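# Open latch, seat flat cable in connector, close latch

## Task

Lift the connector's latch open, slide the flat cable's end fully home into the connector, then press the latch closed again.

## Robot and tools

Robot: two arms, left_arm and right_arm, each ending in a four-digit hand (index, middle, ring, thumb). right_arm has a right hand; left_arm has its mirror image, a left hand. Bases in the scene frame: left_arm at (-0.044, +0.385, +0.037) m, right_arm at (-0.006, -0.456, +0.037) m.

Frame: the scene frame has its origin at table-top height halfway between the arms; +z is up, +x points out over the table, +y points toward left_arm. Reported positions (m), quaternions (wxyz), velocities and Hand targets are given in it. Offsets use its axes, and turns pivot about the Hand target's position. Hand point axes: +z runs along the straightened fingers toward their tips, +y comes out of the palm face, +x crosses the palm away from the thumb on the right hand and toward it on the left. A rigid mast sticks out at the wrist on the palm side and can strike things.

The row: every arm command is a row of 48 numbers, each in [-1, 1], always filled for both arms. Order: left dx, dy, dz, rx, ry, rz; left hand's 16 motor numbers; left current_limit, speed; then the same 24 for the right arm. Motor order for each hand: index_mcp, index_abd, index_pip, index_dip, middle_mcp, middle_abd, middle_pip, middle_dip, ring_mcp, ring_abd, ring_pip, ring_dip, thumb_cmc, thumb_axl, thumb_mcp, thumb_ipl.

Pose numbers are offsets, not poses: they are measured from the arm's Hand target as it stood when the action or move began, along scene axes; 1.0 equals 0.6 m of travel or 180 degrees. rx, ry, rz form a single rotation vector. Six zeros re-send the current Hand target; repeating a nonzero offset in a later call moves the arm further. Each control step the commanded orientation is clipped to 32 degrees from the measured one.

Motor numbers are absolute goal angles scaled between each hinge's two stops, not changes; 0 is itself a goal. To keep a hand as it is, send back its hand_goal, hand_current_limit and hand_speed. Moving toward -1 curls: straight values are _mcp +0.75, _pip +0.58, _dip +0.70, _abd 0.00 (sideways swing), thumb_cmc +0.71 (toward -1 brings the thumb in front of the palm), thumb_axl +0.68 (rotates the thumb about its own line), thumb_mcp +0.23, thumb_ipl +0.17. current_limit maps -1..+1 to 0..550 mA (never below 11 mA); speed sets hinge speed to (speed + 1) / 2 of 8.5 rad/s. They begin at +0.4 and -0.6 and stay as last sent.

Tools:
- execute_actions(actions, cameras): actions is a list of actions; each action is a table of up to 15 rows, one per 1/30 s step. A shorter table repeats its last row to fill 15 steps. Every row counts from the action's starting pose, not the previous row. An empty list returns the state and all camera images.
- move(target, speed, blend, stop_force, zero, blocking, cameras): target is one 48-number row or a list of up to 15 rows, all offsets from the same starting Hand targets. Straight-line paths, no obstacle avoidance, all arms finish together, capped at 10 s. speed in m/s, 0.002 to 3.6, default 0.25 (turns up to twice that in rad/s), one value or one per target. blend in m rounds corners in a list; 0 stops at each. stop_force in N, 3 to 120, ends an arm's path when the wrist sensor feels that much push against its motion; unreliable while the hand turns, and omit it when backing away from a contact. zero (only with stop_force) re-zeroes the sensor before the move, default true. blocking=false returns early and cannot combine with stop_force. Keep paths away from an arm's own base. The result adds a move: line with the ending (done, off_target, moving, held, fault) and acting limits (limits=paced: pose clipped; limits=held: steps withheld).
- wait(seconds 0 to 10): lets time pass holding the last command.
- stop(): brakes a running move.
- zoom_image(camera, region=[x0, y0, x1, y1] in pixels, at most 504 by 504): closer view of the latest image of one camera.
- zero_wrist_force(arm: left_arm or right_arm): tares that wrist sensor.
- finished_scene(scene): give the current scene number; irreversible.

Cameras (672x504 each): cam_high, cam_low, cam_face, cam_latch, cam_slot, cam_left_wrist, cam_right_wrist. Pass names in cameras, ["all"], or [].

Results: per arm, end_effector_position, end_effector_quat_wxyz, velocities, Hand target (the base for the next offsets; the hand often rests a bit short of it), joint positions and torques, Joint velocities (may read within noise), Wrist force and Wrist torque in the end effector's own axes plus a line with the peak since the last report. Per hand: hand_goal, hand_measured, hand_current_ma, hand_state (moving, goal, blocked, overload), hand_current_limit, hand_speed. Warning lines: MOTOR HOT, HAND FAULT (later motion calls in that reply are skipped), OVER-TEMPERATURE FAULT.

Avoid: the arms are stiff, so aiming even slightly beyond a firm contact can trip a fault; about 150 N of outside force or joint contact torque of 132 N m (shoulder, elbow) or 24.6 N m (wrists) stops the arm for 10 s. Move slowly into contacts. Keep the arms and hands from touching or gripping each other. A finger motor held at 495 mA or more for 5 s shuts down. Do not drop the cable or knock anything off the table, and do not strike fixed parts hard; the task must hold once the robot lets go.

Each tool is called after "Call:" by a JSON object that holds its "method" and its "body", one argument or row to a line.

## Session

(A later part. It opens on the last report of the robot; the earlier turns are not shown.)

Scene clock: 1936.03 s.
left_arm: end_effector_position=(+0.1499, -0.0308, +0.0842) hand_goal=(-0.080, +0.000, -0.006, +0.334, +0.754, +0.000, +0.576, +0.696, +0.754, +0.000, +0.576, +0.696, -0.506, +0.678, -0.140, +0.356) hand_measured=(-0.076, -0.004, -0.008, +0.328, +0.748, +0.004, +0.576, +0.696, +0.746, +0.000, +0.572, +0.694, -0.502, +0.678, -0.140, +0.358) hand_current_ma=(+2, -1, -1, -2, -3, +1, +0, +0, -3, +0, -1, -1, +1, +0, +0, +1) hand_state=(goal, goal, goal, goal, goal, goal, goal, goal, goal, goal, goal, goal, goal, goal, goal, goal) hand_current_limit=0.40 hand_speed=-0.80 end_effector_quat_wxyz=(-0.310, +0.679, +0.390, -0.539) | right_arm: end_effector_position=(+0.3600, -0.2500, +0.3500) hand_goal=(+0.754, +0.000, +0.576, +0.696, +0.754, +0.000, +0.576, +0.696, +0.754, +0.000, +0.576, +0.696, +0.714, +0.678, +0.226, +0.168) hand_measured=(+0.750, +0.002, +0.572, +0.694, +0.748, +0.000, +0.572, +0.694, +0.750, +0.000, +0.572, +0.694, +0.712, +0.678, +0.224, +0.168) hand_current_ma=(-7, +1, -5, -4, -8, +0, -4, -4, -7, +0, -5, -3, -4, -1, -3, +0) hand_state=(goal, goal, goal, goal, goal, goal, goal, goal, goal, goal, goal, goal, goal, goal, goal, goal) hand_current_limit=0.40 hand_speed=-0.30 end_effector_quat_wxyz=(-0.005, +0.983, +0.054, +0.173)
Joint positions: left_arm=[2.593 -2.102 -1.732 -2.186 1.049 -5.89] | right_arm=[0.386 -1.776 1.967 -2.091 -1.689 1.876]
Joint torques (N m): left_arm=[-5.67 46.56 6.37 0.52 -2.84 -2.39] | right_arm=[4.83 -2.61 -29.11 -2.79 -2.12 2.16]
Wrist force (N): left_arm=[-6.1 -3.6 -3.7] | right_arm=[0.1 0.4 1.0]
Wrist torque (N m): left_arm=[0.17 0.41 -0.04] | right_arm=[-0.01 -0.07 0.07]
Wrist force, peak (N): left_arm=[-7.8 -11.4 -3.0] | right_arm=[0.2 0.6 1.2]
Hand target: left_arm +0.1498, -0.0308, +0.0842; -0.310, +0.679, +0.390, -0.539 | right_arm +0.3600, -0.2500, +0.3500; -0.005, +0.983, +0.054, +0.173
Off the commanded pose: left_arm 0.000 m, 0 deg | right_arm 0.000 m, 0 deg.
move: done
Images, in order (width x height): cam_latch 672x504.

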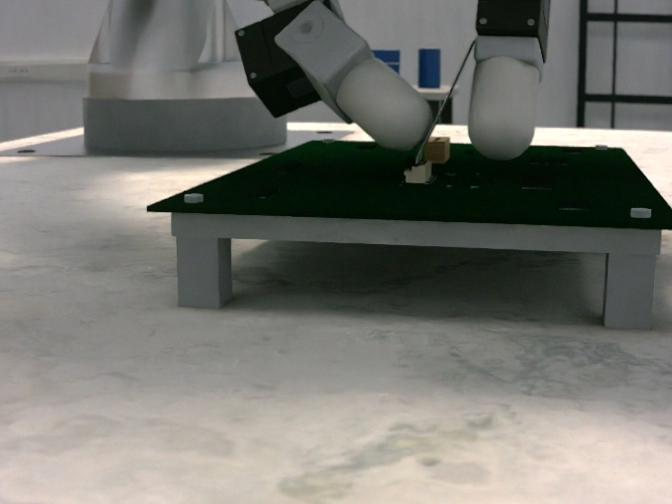

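Call:
{"method": "move", "body": {
  "target": [
    [0,0,-0.0038,0,0,0,-0.08,0,-0.007,0.333,0.754,0,0.576,0.696,0.754,0,0.576,0.696,-0.506,0.677,-0.14,0.356,0.4,-0.8,0,0,0,0,0,0,0.754,0,0.576,0.696,0.754,0,0.576,0.696,0.754,0,0.576,0.696,0.714,0.678,0.226,0.168,0.4,-0.3],
    [-0.002,0,-0.0055,0,0,0,-0.08,0,-0.007,0.333,0.754,0,0.576,0.696,0.754,0,0.576,0.696,-0.506,0.677,-0.14,0.356,0.4,-0.8,0,0,0,0,0,0,0.754,0,0.576,0.696,0.754,0,0.576,0.696,0.754,0,0.576,0.696,0.714,0.678,0.226,0.168,0.4,-0.3],
    [-0.0038,0,-0.0078,0,0,0,-0.08,0,-0.007,0.333,0.754,0,0.576,0.696,0.754,0,0.576,0.696,-0.506,0.677,-0.14,0.356,0.4,-0.8,0,0,0,0,0,0,0.754,0,0.576,0.696,0.754,0,0.576,0.696,0.754,0,0.576,0.696,0.714,0.678,0.226,0.168,0.4,-0.3]
  ],
  "speed": 0.006,
  "cameras": ["cam_latch","cam_slot"]
}}

Call:
{"method": "zoom_image", "body": {
  "camera": "cam_latch",
  "region": [380, 80, 470, 188]
}}

Call:
{"method": "zoom_image", "body": {
  "camera": "cam_slot",
  "region": [300, 160, 396, 264]
}}

Scene clock: 1947.90 s.
left_arm: end_effector_position=(+0.1476, -0.0308, +0.0797) hand_goal=(-0.080, +0.000, -0.006, +0.334, +0.754, +0.000, +0.576, +0.696, +0.754, +0.000, +0.576, +0.696, -0.506, +0.678, -0.140, +0.356) hand_measured=(-0.078, -0.014, -0.022, +0.318, +0.748, +0.004, +0.576, +0.696, +0.746, +0.000, +0.572, +0.694, -0.502, +0.678, -0.140, +0.358) hand_current_ma=(+1, -7, -12, -11, -3, +1, +0, +0, -3, +0, -1, -1, +1, +0, +0, +1) hand_state=(goal, goal, goal, goal, goal, goal, goal, goal, goal, goal, goal, goal, goal, goal, goal, goal) hand_current_limit=0.40 hand_speed=-0.80 end_effector_quat_wxyz=(-0.311, +0.679, +0.390, -0.539) | right_arm: end_effector_position=(+0.3600, -0.2500, +0.3500) hand_goal=(+0.754, +0.000, +0.576, +0.696, +0.754, +0.000, +0.576, +0.696, +0.754, +0.000, +0.576, +0.696, +0.714, +0.678, +0.226, +0.168) hand_measured=(+0.750, +0.002, +0.572, +0.694, +0.748, +0.000, +0.572, +0.694, +0.750, +0.000, +0.572, +0.694, +0.712, +0.678, +0.224, +0.168) hand_current_ma=(-7, +1, -5, -4, -8, +0, -4, -4, -7, +0, -5, -3, -4, -1, -3, +0) hand_state=(goal, goal, goal, goal, goal, goal, goal, goal, goal, goal, goal, goal, goal, goal, goal, goal) hand_current_limit=0.40 hand_speed=-0.30 end_effector_quat_wxyz=(-0.005, +0.983, +0.054, +0.173)
Joint positions: left_arm=[2.591 -2.106 -1.74 -2.173 1.047 -5.89] | right_arm=[0.386 -1.776 1.967 -2.091 -1.689 1.876]
Joint torques (N m): left_arm=[-5.37 23.7 8.51 1.57 -2.96 -2.41] | right_arm=[4.75 -2.64 -29.33 -2.84 -2.12 2.16]
Wrist force (N): left_arm=[-7.3 -9.0 -3.5] | right_arm=[0.3 0.5 1.0]
Wrist torque (N m): left_arm=[-0.07 0.41 0.05] | right_arm=[0.00 -0.11 0.09]
Wrist force, peak (N): left_arm=[-7.3 -9.0 -3.5] | right_arm=[0.2 0.5 1.2]
Hand target: left_arm +0.1475, -0.0308, +0.0796; -0.310, +0.679, +0.390, -0.539 | right_arm +0.3600, -0.2500, +0.3500; -0.005, +0.983, +0.054, +0.173
Off the commanded pose: left_arm 0.000 m, 0 deg | right_arm 0.000 m, 0 deg.
move: done
Images, in order (width x height): cam_latch 672x504, cam_slot 672x504.

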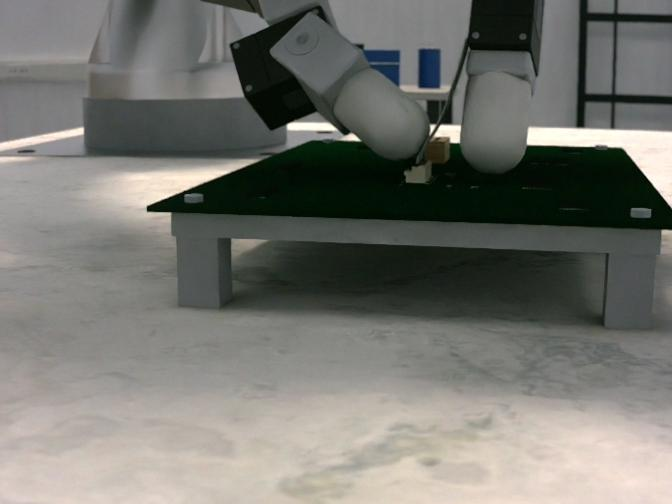

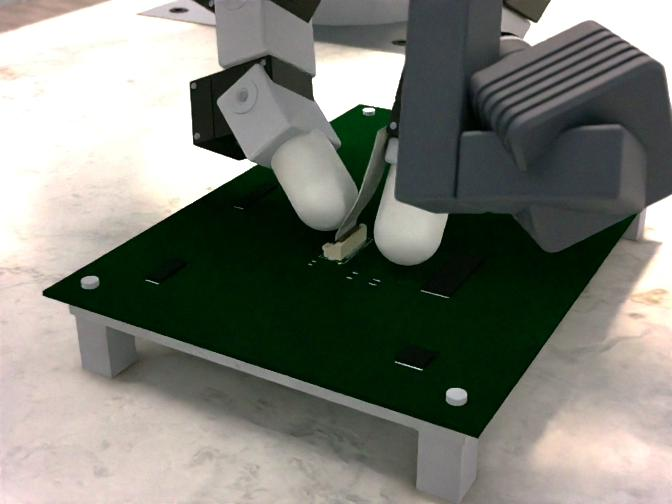

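Scaled by 4.667 from the camera's 672x504 image, which has a finer 960x720 frame.

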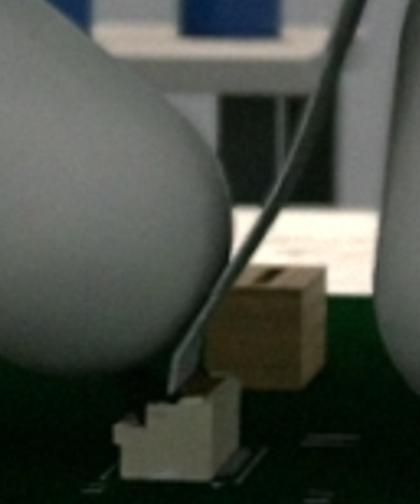

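Scaled by 4.846 from the camera's 672x504 image, which has a finer 960x720 frame.

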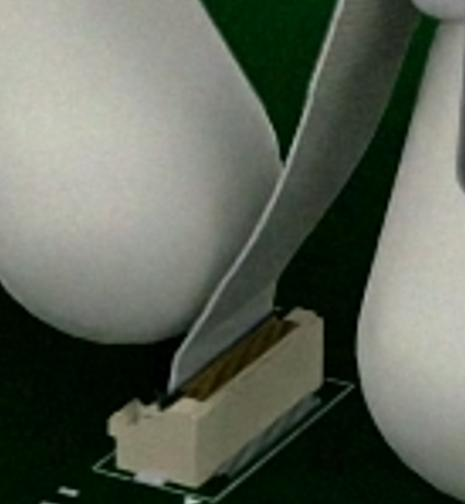

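Call:
{"method": "move", "body": {
  "target": [
    [0,0,-0.004,0,0,0,-0.08,0,-0.007,0.333,0.754,0,0.576,0.696,0.754,0,0.576,0.696,-0.506,0.677,-0.14,0.356,0.4,-0.8,0,0,0,0,0,0,0.754,0,0.576,0.696,0.754,0,0.576,0.696,0.754,0,0.576,0.696,0.714,0.678,0.226,0.168,0.4,-0.3]
  ],
  "speed": 0.006,
  "cameras": ["cam_latch","cam_slot"]
}}

Call:
{"method": "zoom_image", "body": {
  "camera": "cam_latch",
  "region": [390, 120, 450, 188]
}}

Call:
{"method": "zoom_image", "body": {
  "camera": "cam_slot",
  "region": [300, 200, 360, 264]
}}

Scene clock: 1958.27 s.
left_arm: end_effector_position=(+0.1475, -0.0308, +0.0773) hand_goal=(-0.080, +0.000, -0.006, +0.334, +0.754, +0.000, +0.576, +0.696, +0.754, +0.000, +0.576, +0.696, -0.506, +0.678, -0.140, +0.356) hand_measured=(-0.064, -0.030, -0.040, +0.298, +0.748, +0.004, +0.576, +0.696, +0.746, +0.000, +0.572, +0.694, -0.502, +0.678, -0.140, +0.358) hand_current_ma=(+14, -26, -41, -42, -3, +1, +0, +0, -3, +0, -1, -1, +1, +0, +0, +1) hand_state=(goal, blocked, blocked, blocked, goal, goal, goal, goal, goal, goal, goal, goal, goal, goal, goal, goal) hand_current_limit=0.40 hand_speed=-0.80 end_effector_quat_wxyz=(-0.310, +0.679, +0.390, -0.539) | right_arm: end_effector_position=(+0.3600, -0.2500, +0.3500) hand_goal=(+0.754, +0.000, +0.576, +0.696, +0.754, +0.000, +0.576, +0.696, +0.754, +0.000, +0.576, +0.696, +0.714, +0.678, +0.226, +0.168) hand_measured=(+0.750, +0.002, +0.572, +0.694, +0.748, +0.000, +0.572, +0.694, +0.750, +0.000, +0.572, +0.694, +0.712, +0.678, +0.224, +0.168) hand_current_ma=(-7, +1, -5, -4, -8, +0, -4, -4, -7, +0, -5, -3, -4, -1, -3, +0) hand_state=(goal, goal, goal, goal, goal, goal, goal, goal, goal, goal, goal, goal, goal, goal, goal, goal) hand_current_limit=0.40 hand_speed=-0.30 end_effector_quat_wxyz=(-0.005, +0.983, +0.054, +0.173)
Joint positions: left_arm=[2.591 -2.11 -1.742 -2.168 1.046 -5.89] | right_arm=[0.386 -1.776 1.967 -2.091 -1.689 1.876]
Joint torques (N m): left_arm=[-5.28 24.09 7.94 2.4 -2.74 -2.33] | right_arm=[4.97 -2.62 -29.35 -2.88 -2.21 2.22]
Wrist force (N): left_arm=[-8.5 -14.4 -2.2] | right_arm=[0.1 0.4 0.8]
Wrist torque (N m): left_arm=[-0.29 0.41 0.04] | right_arm=[0.00 -0.08 0.07]
Wrist force, peak (N): left_arm=[-8.6 -15.6 -2.4] | right_arm=[0.2 0.6 1.1]
Hand target: left_arm +0.1475, -0.0308, +0.0772; -0.310, +0.679, +0.390, -0.539 | right_arm +0.3600, -0.2500, +0.3500; -0.005, +0.983, +0.054, +0.173
Off the commanded pose: left_arm 0.000 m, 0 deg | right_arm 0.000 m, 0 deg.
move: done
Images, in order (width x height): cam_latch 672x504, cam_slot 672x504.

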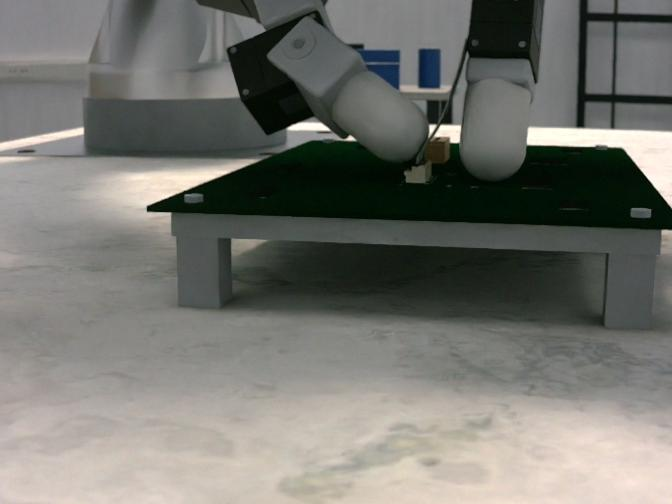

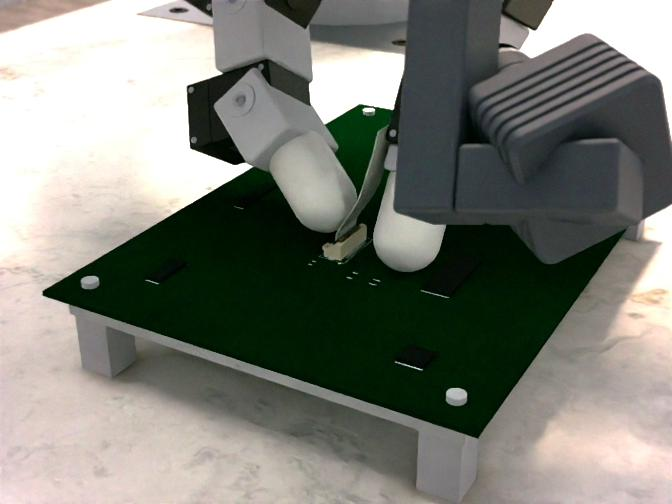

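Scaled by 7.412 from the camera's 672x504 image, which has a finer 960x720 frame.

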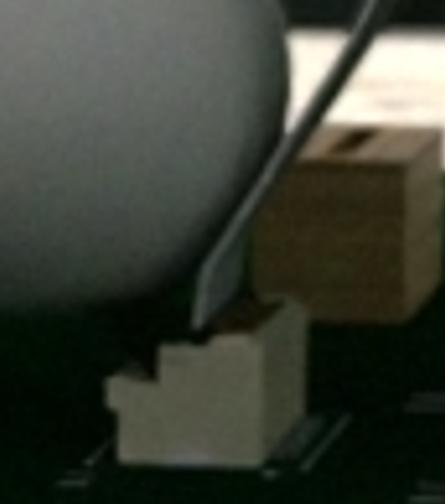

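Scaled by 7.875 from the camera's 672x504 image, which has a finer 960x720 frame.

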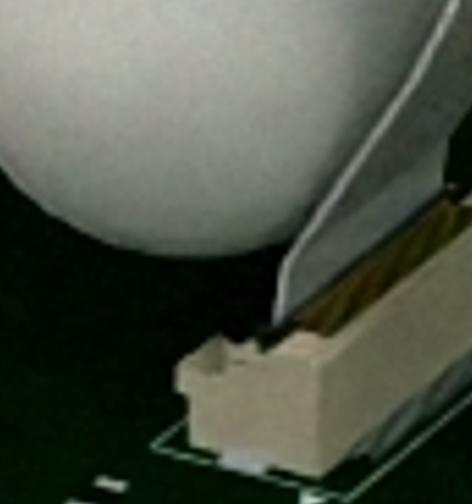

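Call:
{"method": "move", "body": {
  "target": [
    [-0.003,0,0.014,0,0,0,-0.06,0,-0.007,0.333,0.754,0,0.576,0.696,0.754,0,0.576,0.696,-0.506,0.677,-0.14,0.356,0.4,-0.8,0,0,0,0,0,0,0.754,0,0.576,0.696,0.754,0,0.576,0.696,0.754,0,0.576,0.696,0.714,0.678,0.226,0.168,0.4,-0.3]
  ],
  "speed": 0.02,
  "cameras": ["cam_latch","cam_slot"]
}}

Call:
{"method": "zoom_image", "body": {
  "camera": "cam_latch",
  "region": [390, 120, 450, 188]
}}

Call:
{"method": "zoom_image", "body": {
  "camera": "cam_slot",
  "region": [306, 200, 366, 264]
}}

Scene clock: 1969.57 s.
left_arm: end_effector_position=(+0.1457, -0.0308, +0.0854) hand_goal=(-0.060, +0.000, -0.006, +0.334, +0.754, +0.000, +0.576, +0.696, +0.754, +0.000, +0.576, +0.696, -0.506, +0.678, -0.140, +0.356) hand_measured=(-0.060, -0.002, -0.008, +0.332, +0.748, +0.004, +0.576, +0.696, +0.746, +0.000, +0.572, +0.694, -0.502, +0.678, -0.140, +0.358) hand_current_ma=(+0, +0, +0, -1, -3, +1, +0, +0, -3, +0, -1, -1, +1, +0, +0, +1) hand_state=(goal, goal, goal, goal, goal, goal, goal, goal, goal, goal, goal, goal, goal, goal, goal, goal) hand_current_limit=0.40 hand_speed=-0.80 end_effector_quat_wxyz=(-0.311, +0.679, +0.390, -0.539) | right_arm: end_effector_position=(+0.3600, -0.2500, +0.3500) hand_goal=(+0.754, +0.000, +0.576, +0.696, +0.754, +0.000, +0.576, +0.696, +0.754, +0.000, +0.576, +0.696, +0.714, +0.678, +0.226, +0.168) hand_measured=(+0.750, +0.002, +0.572, +0.694, +0.748, +0.000, +0.572, +0.694, +0.750, +0.000, +0.572, +0.694, +0.712, +0.678, +0.224, +0.168) hand_current_ma=(-7, +1, -5, -4, -8, +0, -4, -4, -7, +0, -5, -3, -4, -1, -3, +0) hand_state=(goal, goal, goal, goal, goal, goal, goal, goal, goal, goal, goal, goal, goal, goal, goal, goal) hand_current_limit=0.40 hand_speed=-0.30 end_effector_quat_wxyz=(-0.005, +0.983, +0.054, +0.173)
Joint positions: left_arm=[2.589 -2.095 -1.741 -2.184 1.045 -5.891] | right_arm=[0.386 -1.776 1.967 -2.091 -1.689 1.876]
Joint torques (N m): left_arm=[-5.85 45.42 23.6 -2.83 -2.93 -2.42] | right_arm=[5.43 -1.69 -29.15 -2.91 -2.22 2.21]
Wrist force (N): left_arm=[-6.0 -2.9 -4.2] | right_arm=[0.2 0.3 0.9]
Wrist torque (N m): left_arm=[0.24 0.43 0.05] | right_arm=[-0.01 -0.09 0.08]
Wrist force, peak (N): left_arm=[-8.7 -13.9 -2.1] | right_arm=[0.2 0.5 1.2]
Hand target: left_arm +0.1457, -0.0308, +0.0856; -0.310, +0.679, +0.390, -0.539 | right_arm +0.3600, -0.2500, +0.3500; -0.005, +0.983, +0.054, +0.173
Off the commanded pose: left_arm 0.000 m, 0 deg | right_arm 0.000 m, 0 deg.
move: done
Images, in order (width x height): cam_latch 672x504, cam_slot 672x504.

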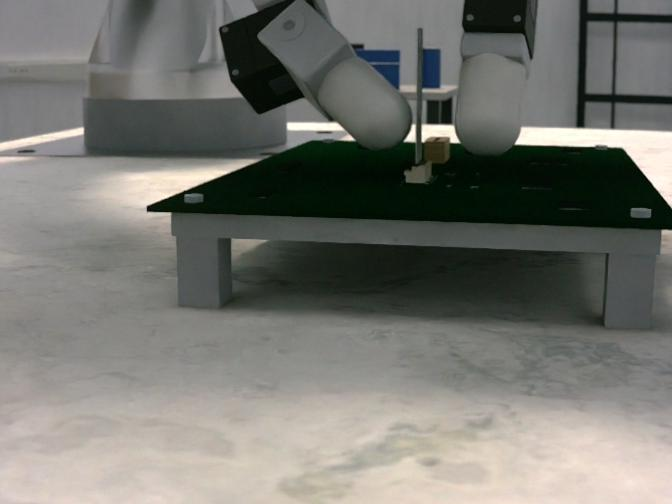

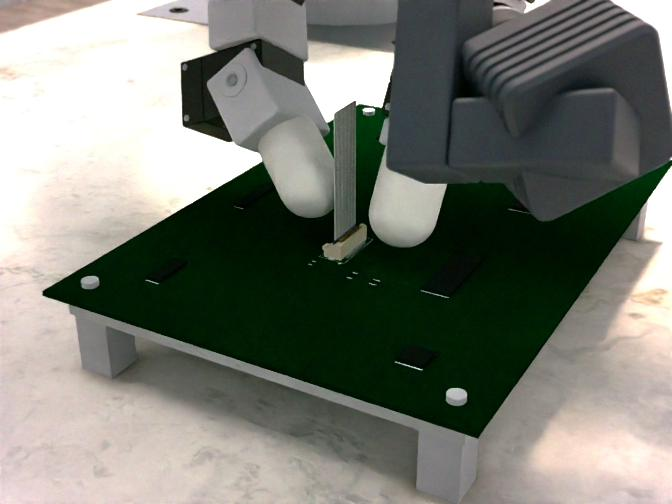

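Scaled by 7.412 from the camera's 672x504 image, which has a finer 960x720 frame.

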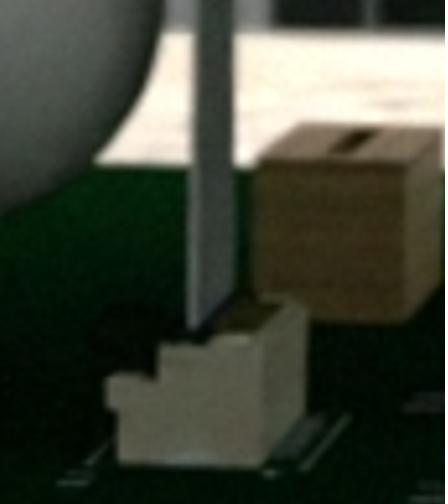

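Scaled by 7.875 from the camera's 672x504 image, which has a finer 960x720 frame.

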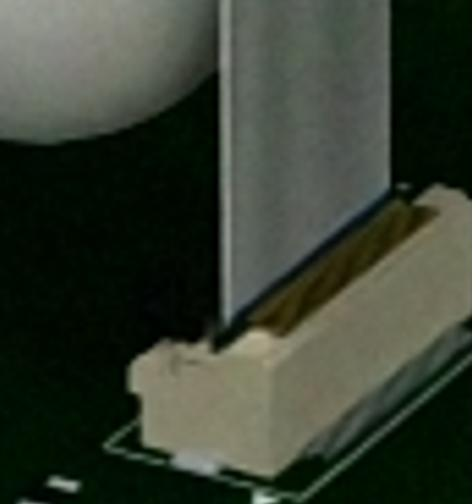

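Call:
{"method": "move", "body": {
  "target": [
    [0,0,0.06,0,0,0,-0.06,0,-0.007,0.333,0.754,0,0.576,0.696,0.754,0,0.576,0.696,-0.506,0.677,-0.14,0.356,0.4,-0.6,0,0,0,0,0,0,0.754,0,0.576,0.696,0.754,0,0.576,0.696,0.754,0,0.576,0.696,0.714,0.678,0.226,0.168,0.4,-0.3],
    [0,0,0.06,0,0,0,-0.08,0,-0.007,0.333,0.754,0,0.576,0.696,0.754,0,0.576,0.696,-0.506,0.677,0.9,0.356,0.4,-0.6,0,0,0,0,0,0,0.754,0,0.576,0.696,0.754,0,0.576,0.696,0.754,0,0.576,0.696,0.714,0.678,0.226,0.168,0.4,-0.3],
    [0.0075,0,-0.0035,0,0,0,-0.08,0,-0.007,0.333,0.754,0,0.576,0.696,0.754,0,0.576,0.696,-0.506,0.677,0.9,0.356,0.4,-0.6,0,0,0,0,0,0,0.754,0,0.576,0.696,0.754,0,0.576,0.696,0.754,0,0.576,0.696,0.714,0.678,0.226,0.168,0.4,-0.3]
  ],
  "speed": 0.04,
  "cameras": ["cam_latch","cam_slot","cam_face"]
}}

Call:
{"method": "zoom_image", "body": {
  "camera": "cam_latch",
  "region": [380, 90, 460, 188]
}}

Call:
{"method": "zoom_image", "body": {
  "camera": "cam_slot",
  "region": [306, 200, 366, 264]
}}

Scene clock: 2011.83 s.
left_arm: end_effector_position=(+0.1502, -0.0308, +0.0836) hand_goal=(-0.080, +0.000, -0.006, +0.334, +0.754, +0.000, +0.576, +0.696, +0.754, +0.000, +0.576, +0.696, -0.506, +0.678, +0.900, +0.356) hand_measured=(-0.080, -0.002, -0.008, +0.332, +0.748, +0.004, +0.576, +0.696, +0.746, +0.000, +0.572, +0.694, -0.502, +0.678, +0.890, +0.358) hand_current_ma=(+0, +0, +0, -1, -3, +1, +0, +0, -3, +0, -1, -1, +1, +0, -7, +0) hand_state=(goal, goal, goal, goal, goal, goal, goal, goal, goal, goal, goal, goal, goal, goal, goal, goal) hand_current_limit=0.40 hand_speed=-0.60 end_effector_quat_wxyz=(-0.310, +0.679, +0.390, -0.539) | right_arm: end_effector_position=(+0.3600, -0.2500, +0.3500) hand_goal=(+0.754, +0.000, +0.576, +0.696, +0.754, +0.000, +0.576, +0.696, +0.754, +0.000, +0.576, +0.696, +0.714, +0.678, +0.226, +0.168) hand_measured=(+0.750, +0.002, +0.572, +0.694, +0.748, +0.000, +0.572, +0.694, +0.750, +0.000, +0.572, +0.694, +0.712, +0.678, +0.224, +0.168) hand_current_ma=(-7, +1, -5, -4, -8, +0, -4, -4, -7, +0, -5, -3, -4, -1, -3, +0) hand_state=(goal, goal, goal, goal, goal, goal, goal, goal, goal, goal, goal, goal, goal, goal, goal, goal) hand_current_limit=0.40 hand_speed=-0.30 end_effector_quat_wxyz=(-0.005, +0.983, +0.054, +0.173)
Joint positions: left_arm=[2.593 -2.104 -1.731 -2.185 1.049 -5.89] | right_arm=[0.386 -1.776 1.967 -2.091 -1.689 1.876]
Joint torques (N m): left_arm=[7.53 23.58 8.52 1.14 2.32 2.92] | right_arm=[5.27 -2.16 -29.14 -3.04 -2.1 2.29]
Wrist force (N): left_arm=[-6.3 -4.6 -3.9] | right_arm=[0.0 0.4 1.0]
Wrist torque (N m): left_arm=[0.18 0.39 -0.02] | right_arm=[0.00 -0.07 0.06]
Wrist force, peak (N): left_arm=[-6.3 -4.6 -3.9] | right_arm=[0.1 0.4 1.2]
Hand target: left_arm +0.1502, -0.0308, +0.0835; -0.310, +0.679, +0.390, -0.539 | right_arm +0.3600, -0.2500, +0.3500; -0.005, +0.983, +0.054, +0.173
Off the commanded pose: left_arm 0.000 m, 0 deg | right_arm 0.000 m, 0 deg.
move: done
Images, in order (width x height): cam_face 672x504, cam_latch 672x504, cam_slot 672x504.

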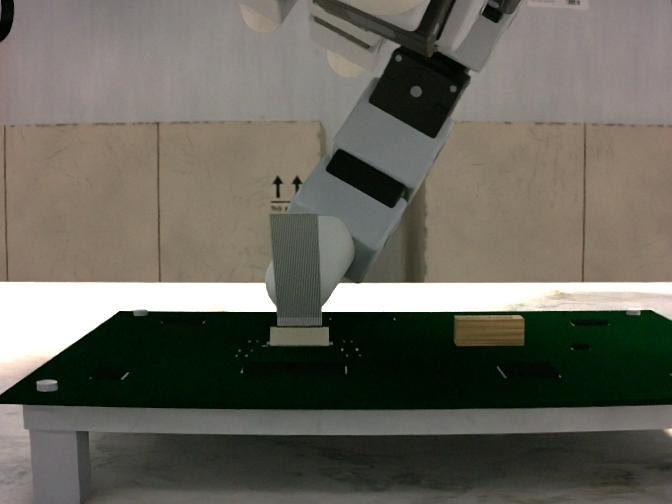

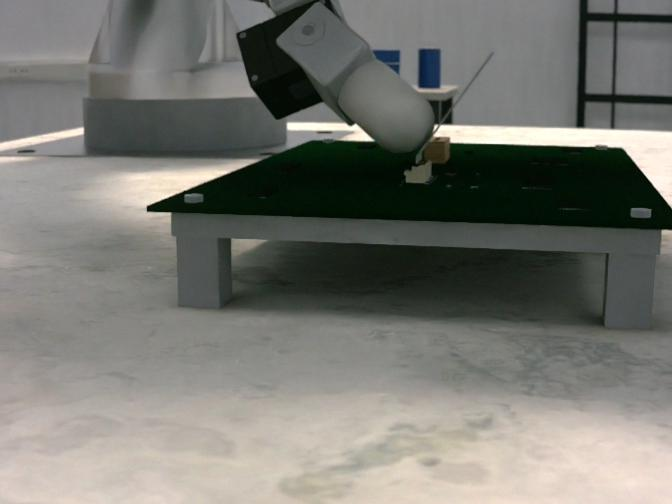

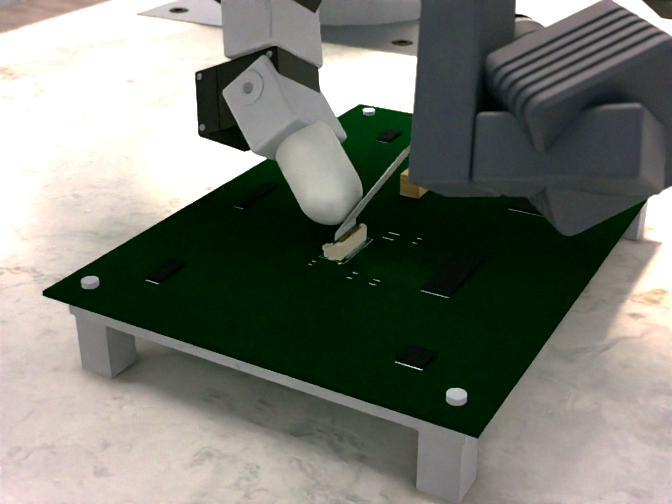

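Scaled by 5.143 from the camera's 672x504 image, which has a finer 960x720 frame.

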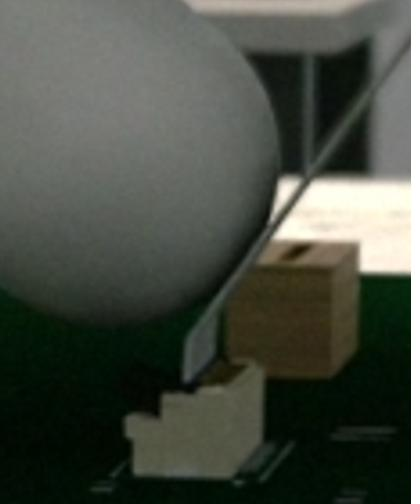

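Scaled by 7.875 from the camera's 672x504 image, which has a finer 960x720 frame.

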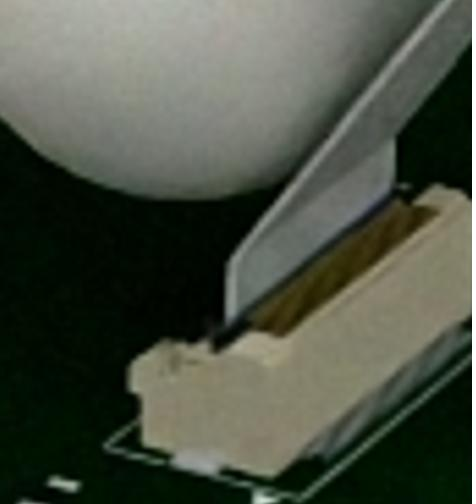

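Call:
{"method": "move", "body": {
  "target": [
    [-0.0033,0,0,0,0,0,-0.08,0,-0.007,0.333,0.754,0,0.576,0.696,0.754,0,0.576,0.696,-0.506,0.677,0.9,0.356,0.4,-0.6,0,0,0,0,0,0,0.754,0,0.576,0.696,0.754,0,0.576,0.696,0.754,0,0.576,0.696,0.714,0.678,0.226,0.168,0.4,-0.3],
    [-0.0033,0,-0.0117,0,0,0,-0.08,0,-0.007,0.333,0.754,0,0.576,0.696,0.754,0,0.576,0.696,-0.506,0.677,0.9,0.356,0.4,-0.6,0,0,0,0,0,0,0.754,0,0.576,0.696,0.754,0,0.576,0.696,0.754,0,0.576,0.696,0.714,0.678,0.226,0.168,0.4,-0.3]
  ],
  "speed": 0.008,
  "cameras": ["cam_latch","cam_slot"]
}}

Call:
{"method": "zoom_image", "body": {
  "camera": "cam_latch",
  "region": [380, 90, 460, 188]
}}

Call:
{"method": "zoom_image", "body": {
  "camera": "cam_slot",
  "region": [306, 200, 366, 264]
}}

Scene clock: 2027.03 s.
left_arm: end_effector_position=(+0.1482, -0.0308, +0.0765) hand_goal=(-0.080, +0.000, -0.006, +0.334, +0.754, +0.000, +0.576, +0.696, +0.754, +0.000, +0.576, +0.696, -0.506, +0.678, +0.900, +0.356) hand_measured=(-0.056, -0.024, -0.028, +0.306, +0.748, +0.004, +0.576, +0.696, +0.746, +0.000, +0.572, +0.694, -0.502, +0.678, +0.890, +0.358) hand_current_ma=(+24, -19, -20, -30, -3, +1, +0, +0, -3, +0, -1, -1, +1, +0, -7, +0) hand_state=(blocked, blocked, blocked, blocked, goal, goal, goal, goal, goal, goal, goal, goal, goal, goal, goal, goal) hand_current_limit=0.40 hand_speed=-0.60 end_effector_quat_wxyz=(-0.311, +0.679, +0.390, -0.539) | right_arm: end_effector_position=(+0.3600, -0.2500, +0.3500) hand_goal=(+0.754, +0.000, +0.576, +0.696, +0.754, +0.000, +0.576, +0.696, +0.754, +0.000, +0.576, +0.696, +0.714, +0.678, +0.226, +0.168) hand_measured=(+0.750, +0.002, +0.572, +0.694, +0.748, +0.000, +0.572, +0.694, +0.750, +0.000, +0.572, +0.694, +0.712, +0.678, +0.224, +0.168) hand_current_ma=(-7, +1, -5, -4, -8, +0, -4, -4, -7, +0, -5, -3, -4, -1, -3, +0) hand_state=(goal, goal, goal, goal, goal, goal, goal, goal, goal, goal, goal, goal, goal, goal, goal, goal) hand_current_limit=0.40 hand_speed=-0.30 end_effector_quat_wxyz=(-0.005, +0.983, +0.054, +0.173)
Joint positions: left_arm=[2.591 -2.112 -1.741 -2.167 1.047 -5.89] | right_arm=[0.386 -1.776 1.967 -2.091 -1.689 1.876]
Joint torques (N m): left_arm=[-4.4 21.15 9.64 2.89 -2.89 -2.2] | right_arm=[4.52 -2.3 -28.49 -3.1 -2.13 2.15]
Wrist force (N): left_arm=[-8.2 -13.8 -1.9] | right_arm=[0.2 0.5 1.1]
Wrist torque (N m): left_arm=[-0.20 0.37 -0.03] | right_arm=[0.00 -0.10 0.08]
Wrist force, peak (N): left_arm=[-8.4 -13.8 -2.0] | right_arm=[0.0 0.4 1.2]
Hand target: left_arm +0.1482, -0.0308, +0.0764; -0.310, +0.679, +0.390, -0.539 | right_arm +0.3600, -0.2500, +0.3500; -0.005, +0.983, +0.054, +0.173
Off the commanded pose: left_arm 0.000 m, 0 deg | right_arm 0.000 m, 0 deg.
move: done
Images, in order (width x height): cam_latch 672x504, cam_slot 672x504.

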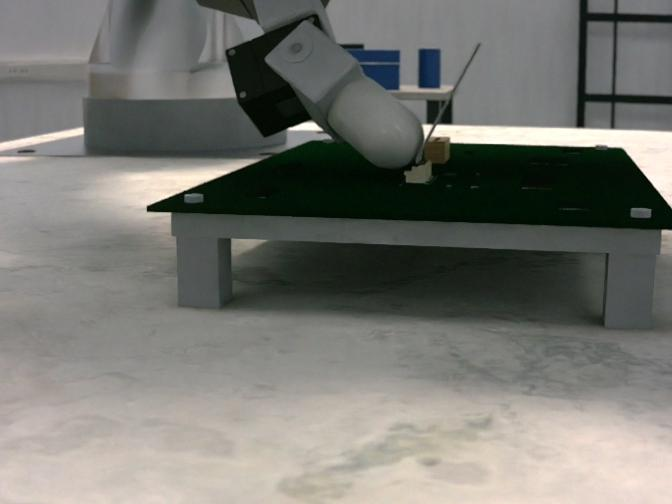

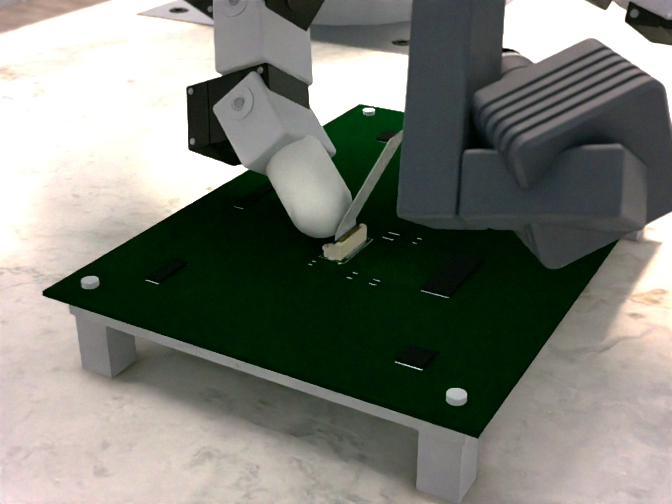

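Scaled by 5.143 from the camera's 672x504 image, which has a finer 960x720 frame.

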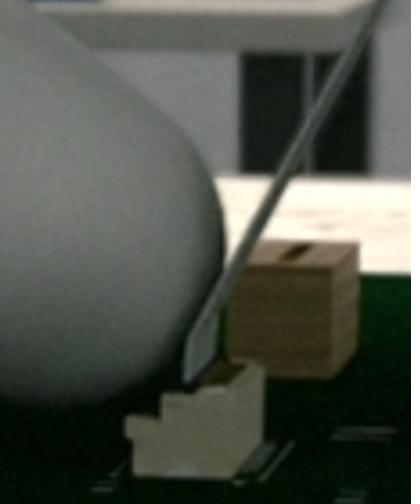

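Scaled by 7.875 from the camera's 672x504 image, which has a finer 960x720 frame.

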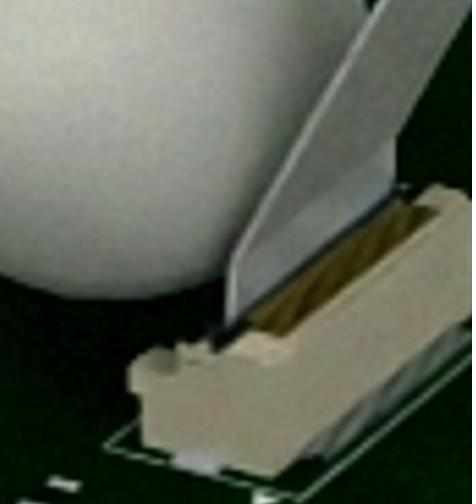

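Call:
{"method": "move", "body": {
  "target": [
    [-0.002,0,0.02,0,0,0,-0.06,0,-0.007,0.333,0.754,0,0.576,0.696,0.754,0,0.576,0.696,-0.506,0.677,0.9,0.356,0.4,-0.6,0,0,0,0,0,0,0.754,0,0.576,0.696,0.754,0,0.576,0.696,0.754,0,0.576,0.696,0.714,0.678,0.226,0.168,0.4,-0.3],
    [-0.012,0,0.03,0,0,0,0.0,0,-0.007,0.333,0.754,0,0.576,0.696,0.754,0,0.576,0.696,-0.506,0.677,0.9,0.356,0.4,-0.6,0,0,0,0,0,0,0.754,0,0.576,0.696,0.754,0,0.576,0.696,0.754,0,0.576,0.696,0.714,0.678,0.226,0.168,0.4,-0.3]
  ],
  "speed": 0.03,
  "cameras": ["cam_latch","cam_slot","cam_face"]
}}

Call:
{"method": "zoom_image", "body": {
  "camera": "cam_latch",
  "region": [390, 120, 450, 188]
}}

Call:
{"method": "zoom_image", "body": {
  "camera": "cam_slot",
  "region": [306, 200, 366, 264]
}}

Call:
{"method": "zoom_image", "body": {
  "camera": "cam_face",
  "region": [260, 190, 340, 350]
}}

Scene clock: 2041.37 s.
left_arm: end_effector_position=(+0.1410, -0.0308, +0.0944) hand_goal=(+0.000, +0.000, -0.006, +0.334, +0.754, +0.000, +0.576, +0.696, +0.754, +0.000, +0.576, +0.696, -0.506, +0.678, +0.900, +0.356) hand_measured=(-0.006, -0.002, -0.008, +0.332, +0.748, +0.004, +0.576, +0.696, +0.746, +0.000, +0.572, +0.694, -0.502, +0.678, +0.890, +0.358) hand_current_ma=(-3, +0, +0, -1, -3, +1, +0, +0, -3, +0, -1, -1, +1, +0, -7, +0) hand_state=(goal, goal, goal, goal, goal, goal, goal, goal, goal, goal, goal, goal, goal, goal, goal, goal) hand_current_limit=0.40 hand_speed=-0.60 end_effector_quat_wxyz=(-0.310, +0.679, +0.390, -0.539) | right_arm: end_effector_position=(+0.3600, -0.2500, +0.3500) hand_goal=(+0.754, +0.000, +0.576, +0.696, +0.754, +0.000, +0.576, +0.696, +0.754, +0.000, +0.576, +0.696, +0.714, +0.678, +0.226, +0.168) hand_measured=(+0.750, +0.002, +0.572, +0.694, +0.748, +0.000, +0.572, +0.694, +0.750, +0.000, +0.572, +0.694, +0.712, +0.678, +0.224, +0.168) hand_current_ma=(-7, +1, -5, -4, -8, +0, -4, -4, -7, +0, -5, -3, -4, -1, -3, +0) hand_state=(goal, goal, goal, goal, goal, goal, goal, goal, goal, goal, goal, goal, goal, goal, goal, goal) hand_current_limit=0.40 hand_speed=-0.30 end_effector_quat_wxyz=(-0.005, +0.983, +0.054, +0.173)
Joint positions: left_arm=[2.584 -2.075 -1.745 -2.199 1.04 -5.892] | right_arm=[0.386 -1.776 1.967 -2.091 -1.689 1.876]
Joint torques (N m): left_arm=[-6.42 45.47 8.58 -2.51 -2.9 -2.38] | right_arm=[5.38 -2.08 -28.95 -3.1 -2.18 2.15]
Wrist force (N): left_arm=[-5.9 -3.2 -4.2] | right_arm=[0.1 0.5 0.9]
Wrist torque (N m): left_arm=[0.23 0.39 0.06] | right_arm=[0.00 -0.08 0.08]
Wrist force, peak (N): left_arm=[-8.6 -14.3 -1.9] | right_arm=[0.2 0.2 1.3]
Hand target: left_arm +0.1410, -0.0308, +0.0944; -0.310, +0.679, +0.390, -0.539 | right_arm +0.3600, -0.2500, +0.3500; -0.005, +0.983, +0.054, +0.173
Off the commanded pose: left_arm 0.000 m, 0 deg | right_arm 0.000 m, 0 deg.
move: done
Images, in order (width x height): cam_face 672x504, cam_latch 672x504, cam_slot 672x504.

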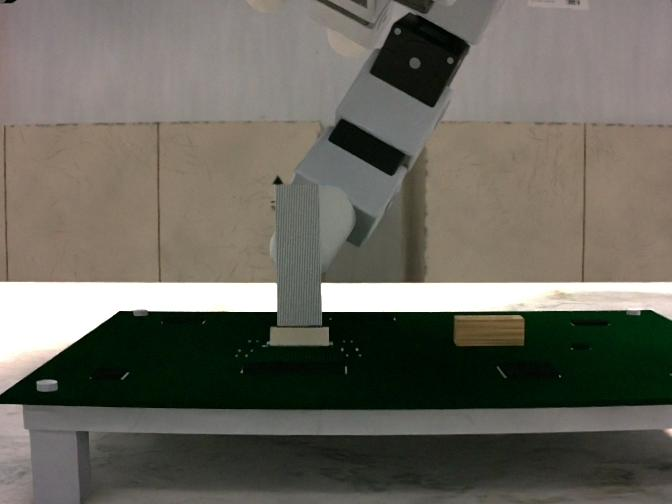

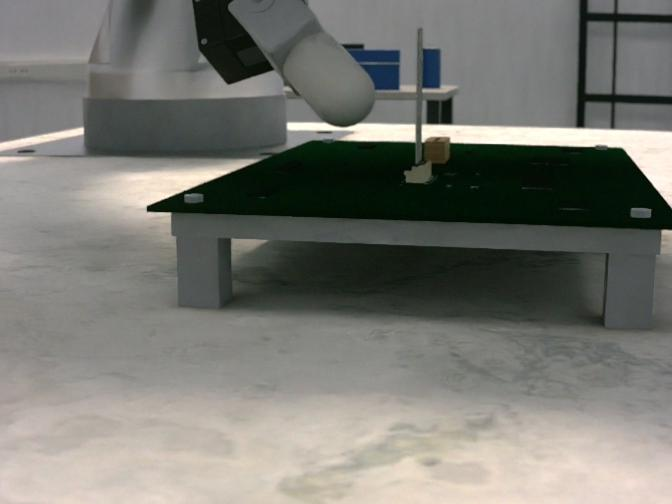

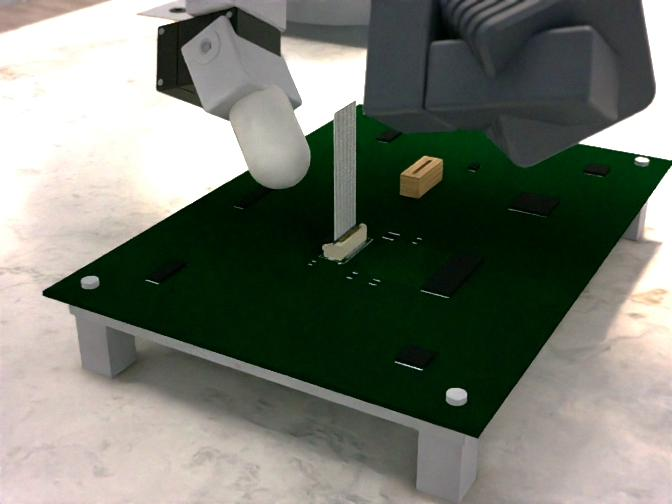

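Scaled by 7.412 from the camera's 672x504 image, which has a finer 960x720 frame.

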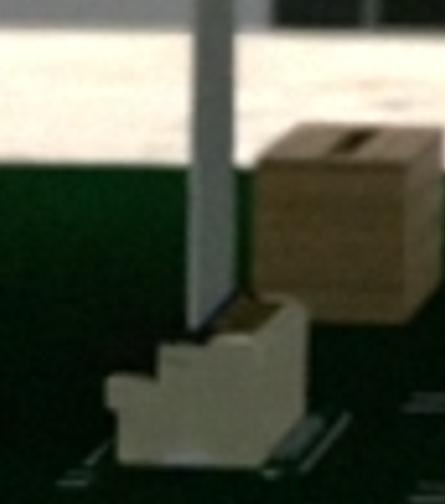

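Scaled by 7.875 from the camera's 672x504 image, which has a finer 960x720 frame.

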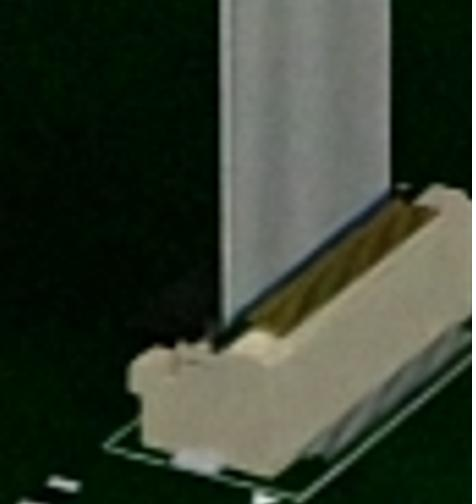

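Scaled by 3.150 from the camera's 672x504 image, which has a finer 960x720 frame.

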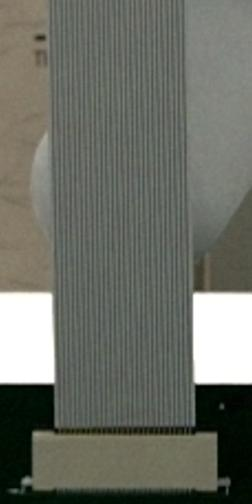

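Call:
{"method": "move", "body": {
  "target": [
    [-0.02,0,0.05,0,0,0,0.0,0,-0.007,0.333,0.754,0,0.576,0.696,0.754,0,0.576,0.696,-0.506,0.677,0.9,0.356,0.4,-0.6,0,0,0,0,0,0,0.754,0,0.576,0.696,0.754,0,0.576,0.696,0.754,0,0.576,0.696,0.714,0.678,0.226,0.168,0.4,-0.3],
    [0.05,0.25,0.3,0,0,0,0.0,0,-0.007,0.333,0.754,0,0.576,0.696,0.754,0,0.576,0.696,-0.506,0.677,0.9,0.356,0.4,-0.6,0,0,0,0,0,0,0.754,0,0.576,0.696,0.754,0,0.576,0.696,0.754,0,0.576,0.696,0.714,0.678,0.226,0.168,0.4,-0.3]
  ],
  "speed": 0.15,
  "cameras": ["cam_latch","cam_slot","cam_face"]
}}

Call:
{"method": "zoom_image", "body": {
  "camera": "cam_latch",
  "region": [390, 120, 450, 188]
}}

Call:
{"method": "zoom_image", "body": {
  "camera": "cam_slot",
  "region": [318, 218, 374, 264]
}}

Call:
{"method": "zoom_image", "body": {
  "camera": "cam_face",
  "region": [250, 300, 350, 360]
}}

Scene clock: 2057.73 s.
left_arm: end_effector_position=(+0.1710, +0.1191, +0.2743) hand_goal=(+0.000, +0.000, -0.006, +0.334, +0.754, +0.000, +0.576, +0.696, +0.754, +0.000, +0.576, +0.696, -0.506, +0.678, +0.900, +0.356) hand_measured=(-0.006, -0.002, -0.008, +0.332, +0.748, +0.004, +0.576, +0.696, +0.746, +0.000, +0.572, +0.694, -0.502, +0.678, +0.892, +0.358) hand_current_ma=(-3, +0, +0, -1, -3, +1, +0, +0, -4, +0, -1, -1, +1, +0, -7, +0) hand_state=(goal, goal, goal, goal, goal, goal, goal, goal, goal, goal, goal, goal, goal, goal, goal, goal) hand_current_limit=0.40 hand_speed=-0.60 end_effector_quat_wxyz=(-0.311, +0.679, +0.390, -0.539) | right_arm: end_effector_position=(+0.3600, -0.2500, +0.3500) hand_goal=(+0.754, +0.000, +0.576, +0.696, +0.754, +0.000, +0.576, +0.696, +0.754, +0.000, +0.576, +0.696, +0.714, +0.678, +0.226, +0.168) hand_measured=(+0.750, +0.002, +0.572, +0.694, +0.748, +0.000, +0.572, +0.694, +0.750, +0.000, +0.572, +0.694, +0.712, +0.678, +0.224, +0.168) hand_current_ma=(-7, +1, -5, -4, -8, +0, -4, -4, -7, +0, -5, -3, -4, -1, -3, +0) hand_state=(goal, goal, goal, goal, goal, goal, goal, goal, goal, goal, goal, goal, goal, goal, goal, goal) hand_current_limit=0.40 hand_speed=-0.30 end_effector_quat_wxyz=(-0.005, +0.983, +0.054, +0.173)
Joint positions: left_arm=[2.884 -1.729 -1.704 -2.615 1.331 -5.813] | right_arm=[0.386 -1.776 1.967 -2.091 -1.689 1.876]
Joint torques (N m): left_arm=[6.99 34.62 27.31 -2.69 2.6 2.83] | right_arm=[4.91 -2.5 -28.98 -3.11 -2.15 2.26]
Wrist force (N): left_arm=[-6.2 -2.9 -4.1] | right_arm=[0.2 0.5 0.9]
Wrist torque (N m): left_arm=[0.27 0.45 -0.06] | right_arm=[0.00 -0.09 0.08]
Wrist force, peak (N): left_arm=[-5.9 -3.5 -4.3] | right_arm=[0.2 0.4 1.3]
Hand target: left_arm +0.1710, +0.1192, +0.2744; -0.310, +0.679, +0.390, -0.539 | right_arm +0.3600, -0.2500, +0.3500; -0.005, +0.983, +0.054, +0.173
Off the commanded pose: left_arm 0.000 m, 0 deg | right_arm 0.000 m, 0 deg.
move: done
Images, in order (width x height): cam_face 672x504, cam_latch 672x504, cam_slot 672x504.

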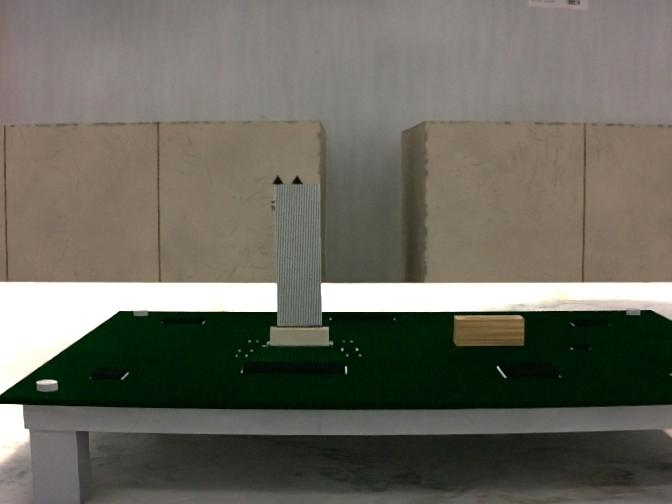

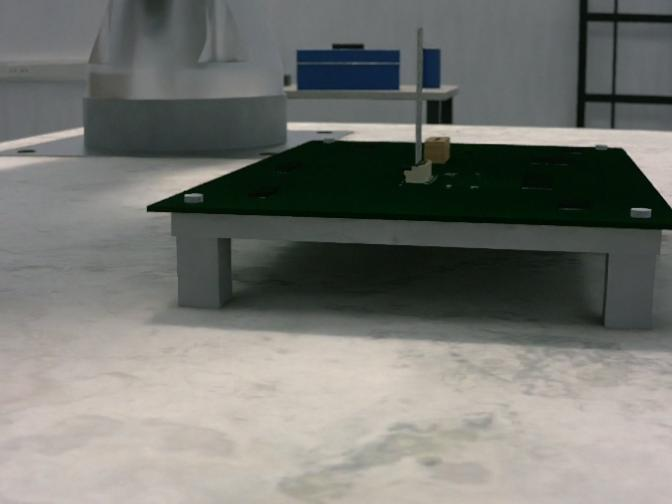

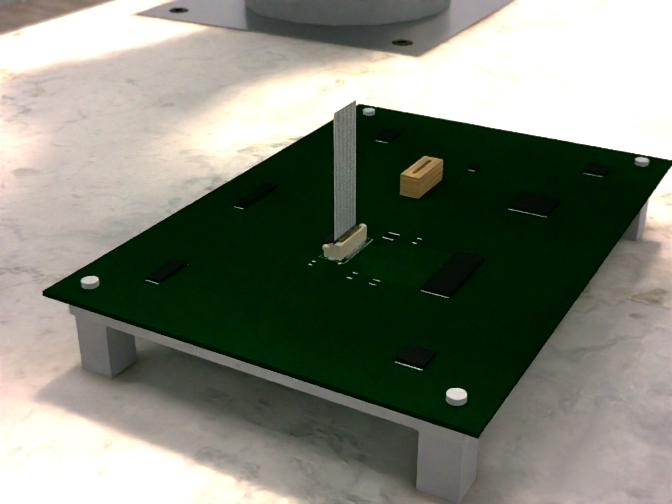

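Scaled by 7.412 from the camera's 672x504 image, which has a finer 960x720 frame.

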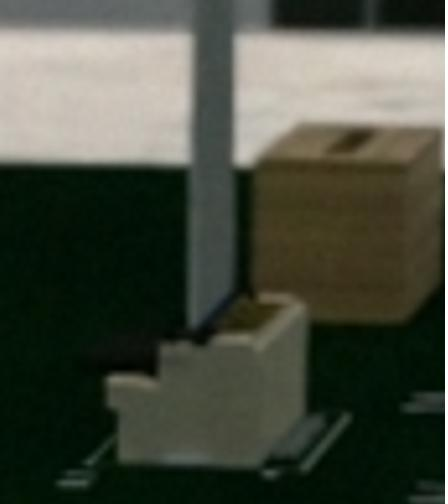

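Scaled by 9.000 from the camera's 672x504 image, which has a finer 960x720 frame.

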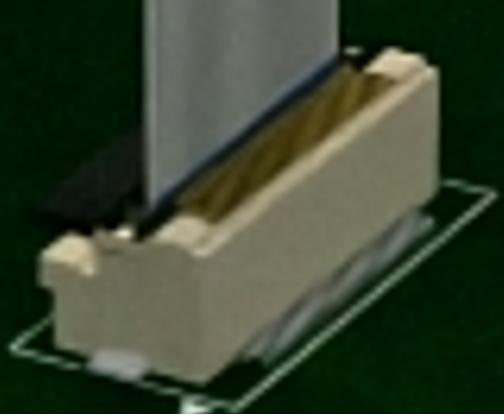

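Scaled by 5.040 from the camera's 672x504 image, which has a finer 960x720 frame.

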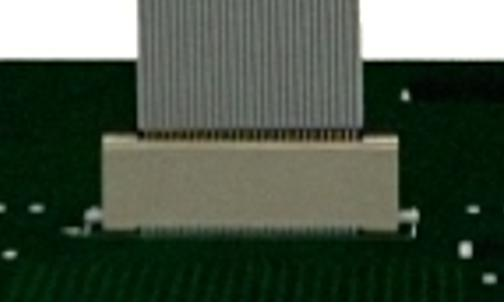

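Call:
{"method": "finished_scene", "body": {
  "scene": 1
}}

The scene is finished: the task was done.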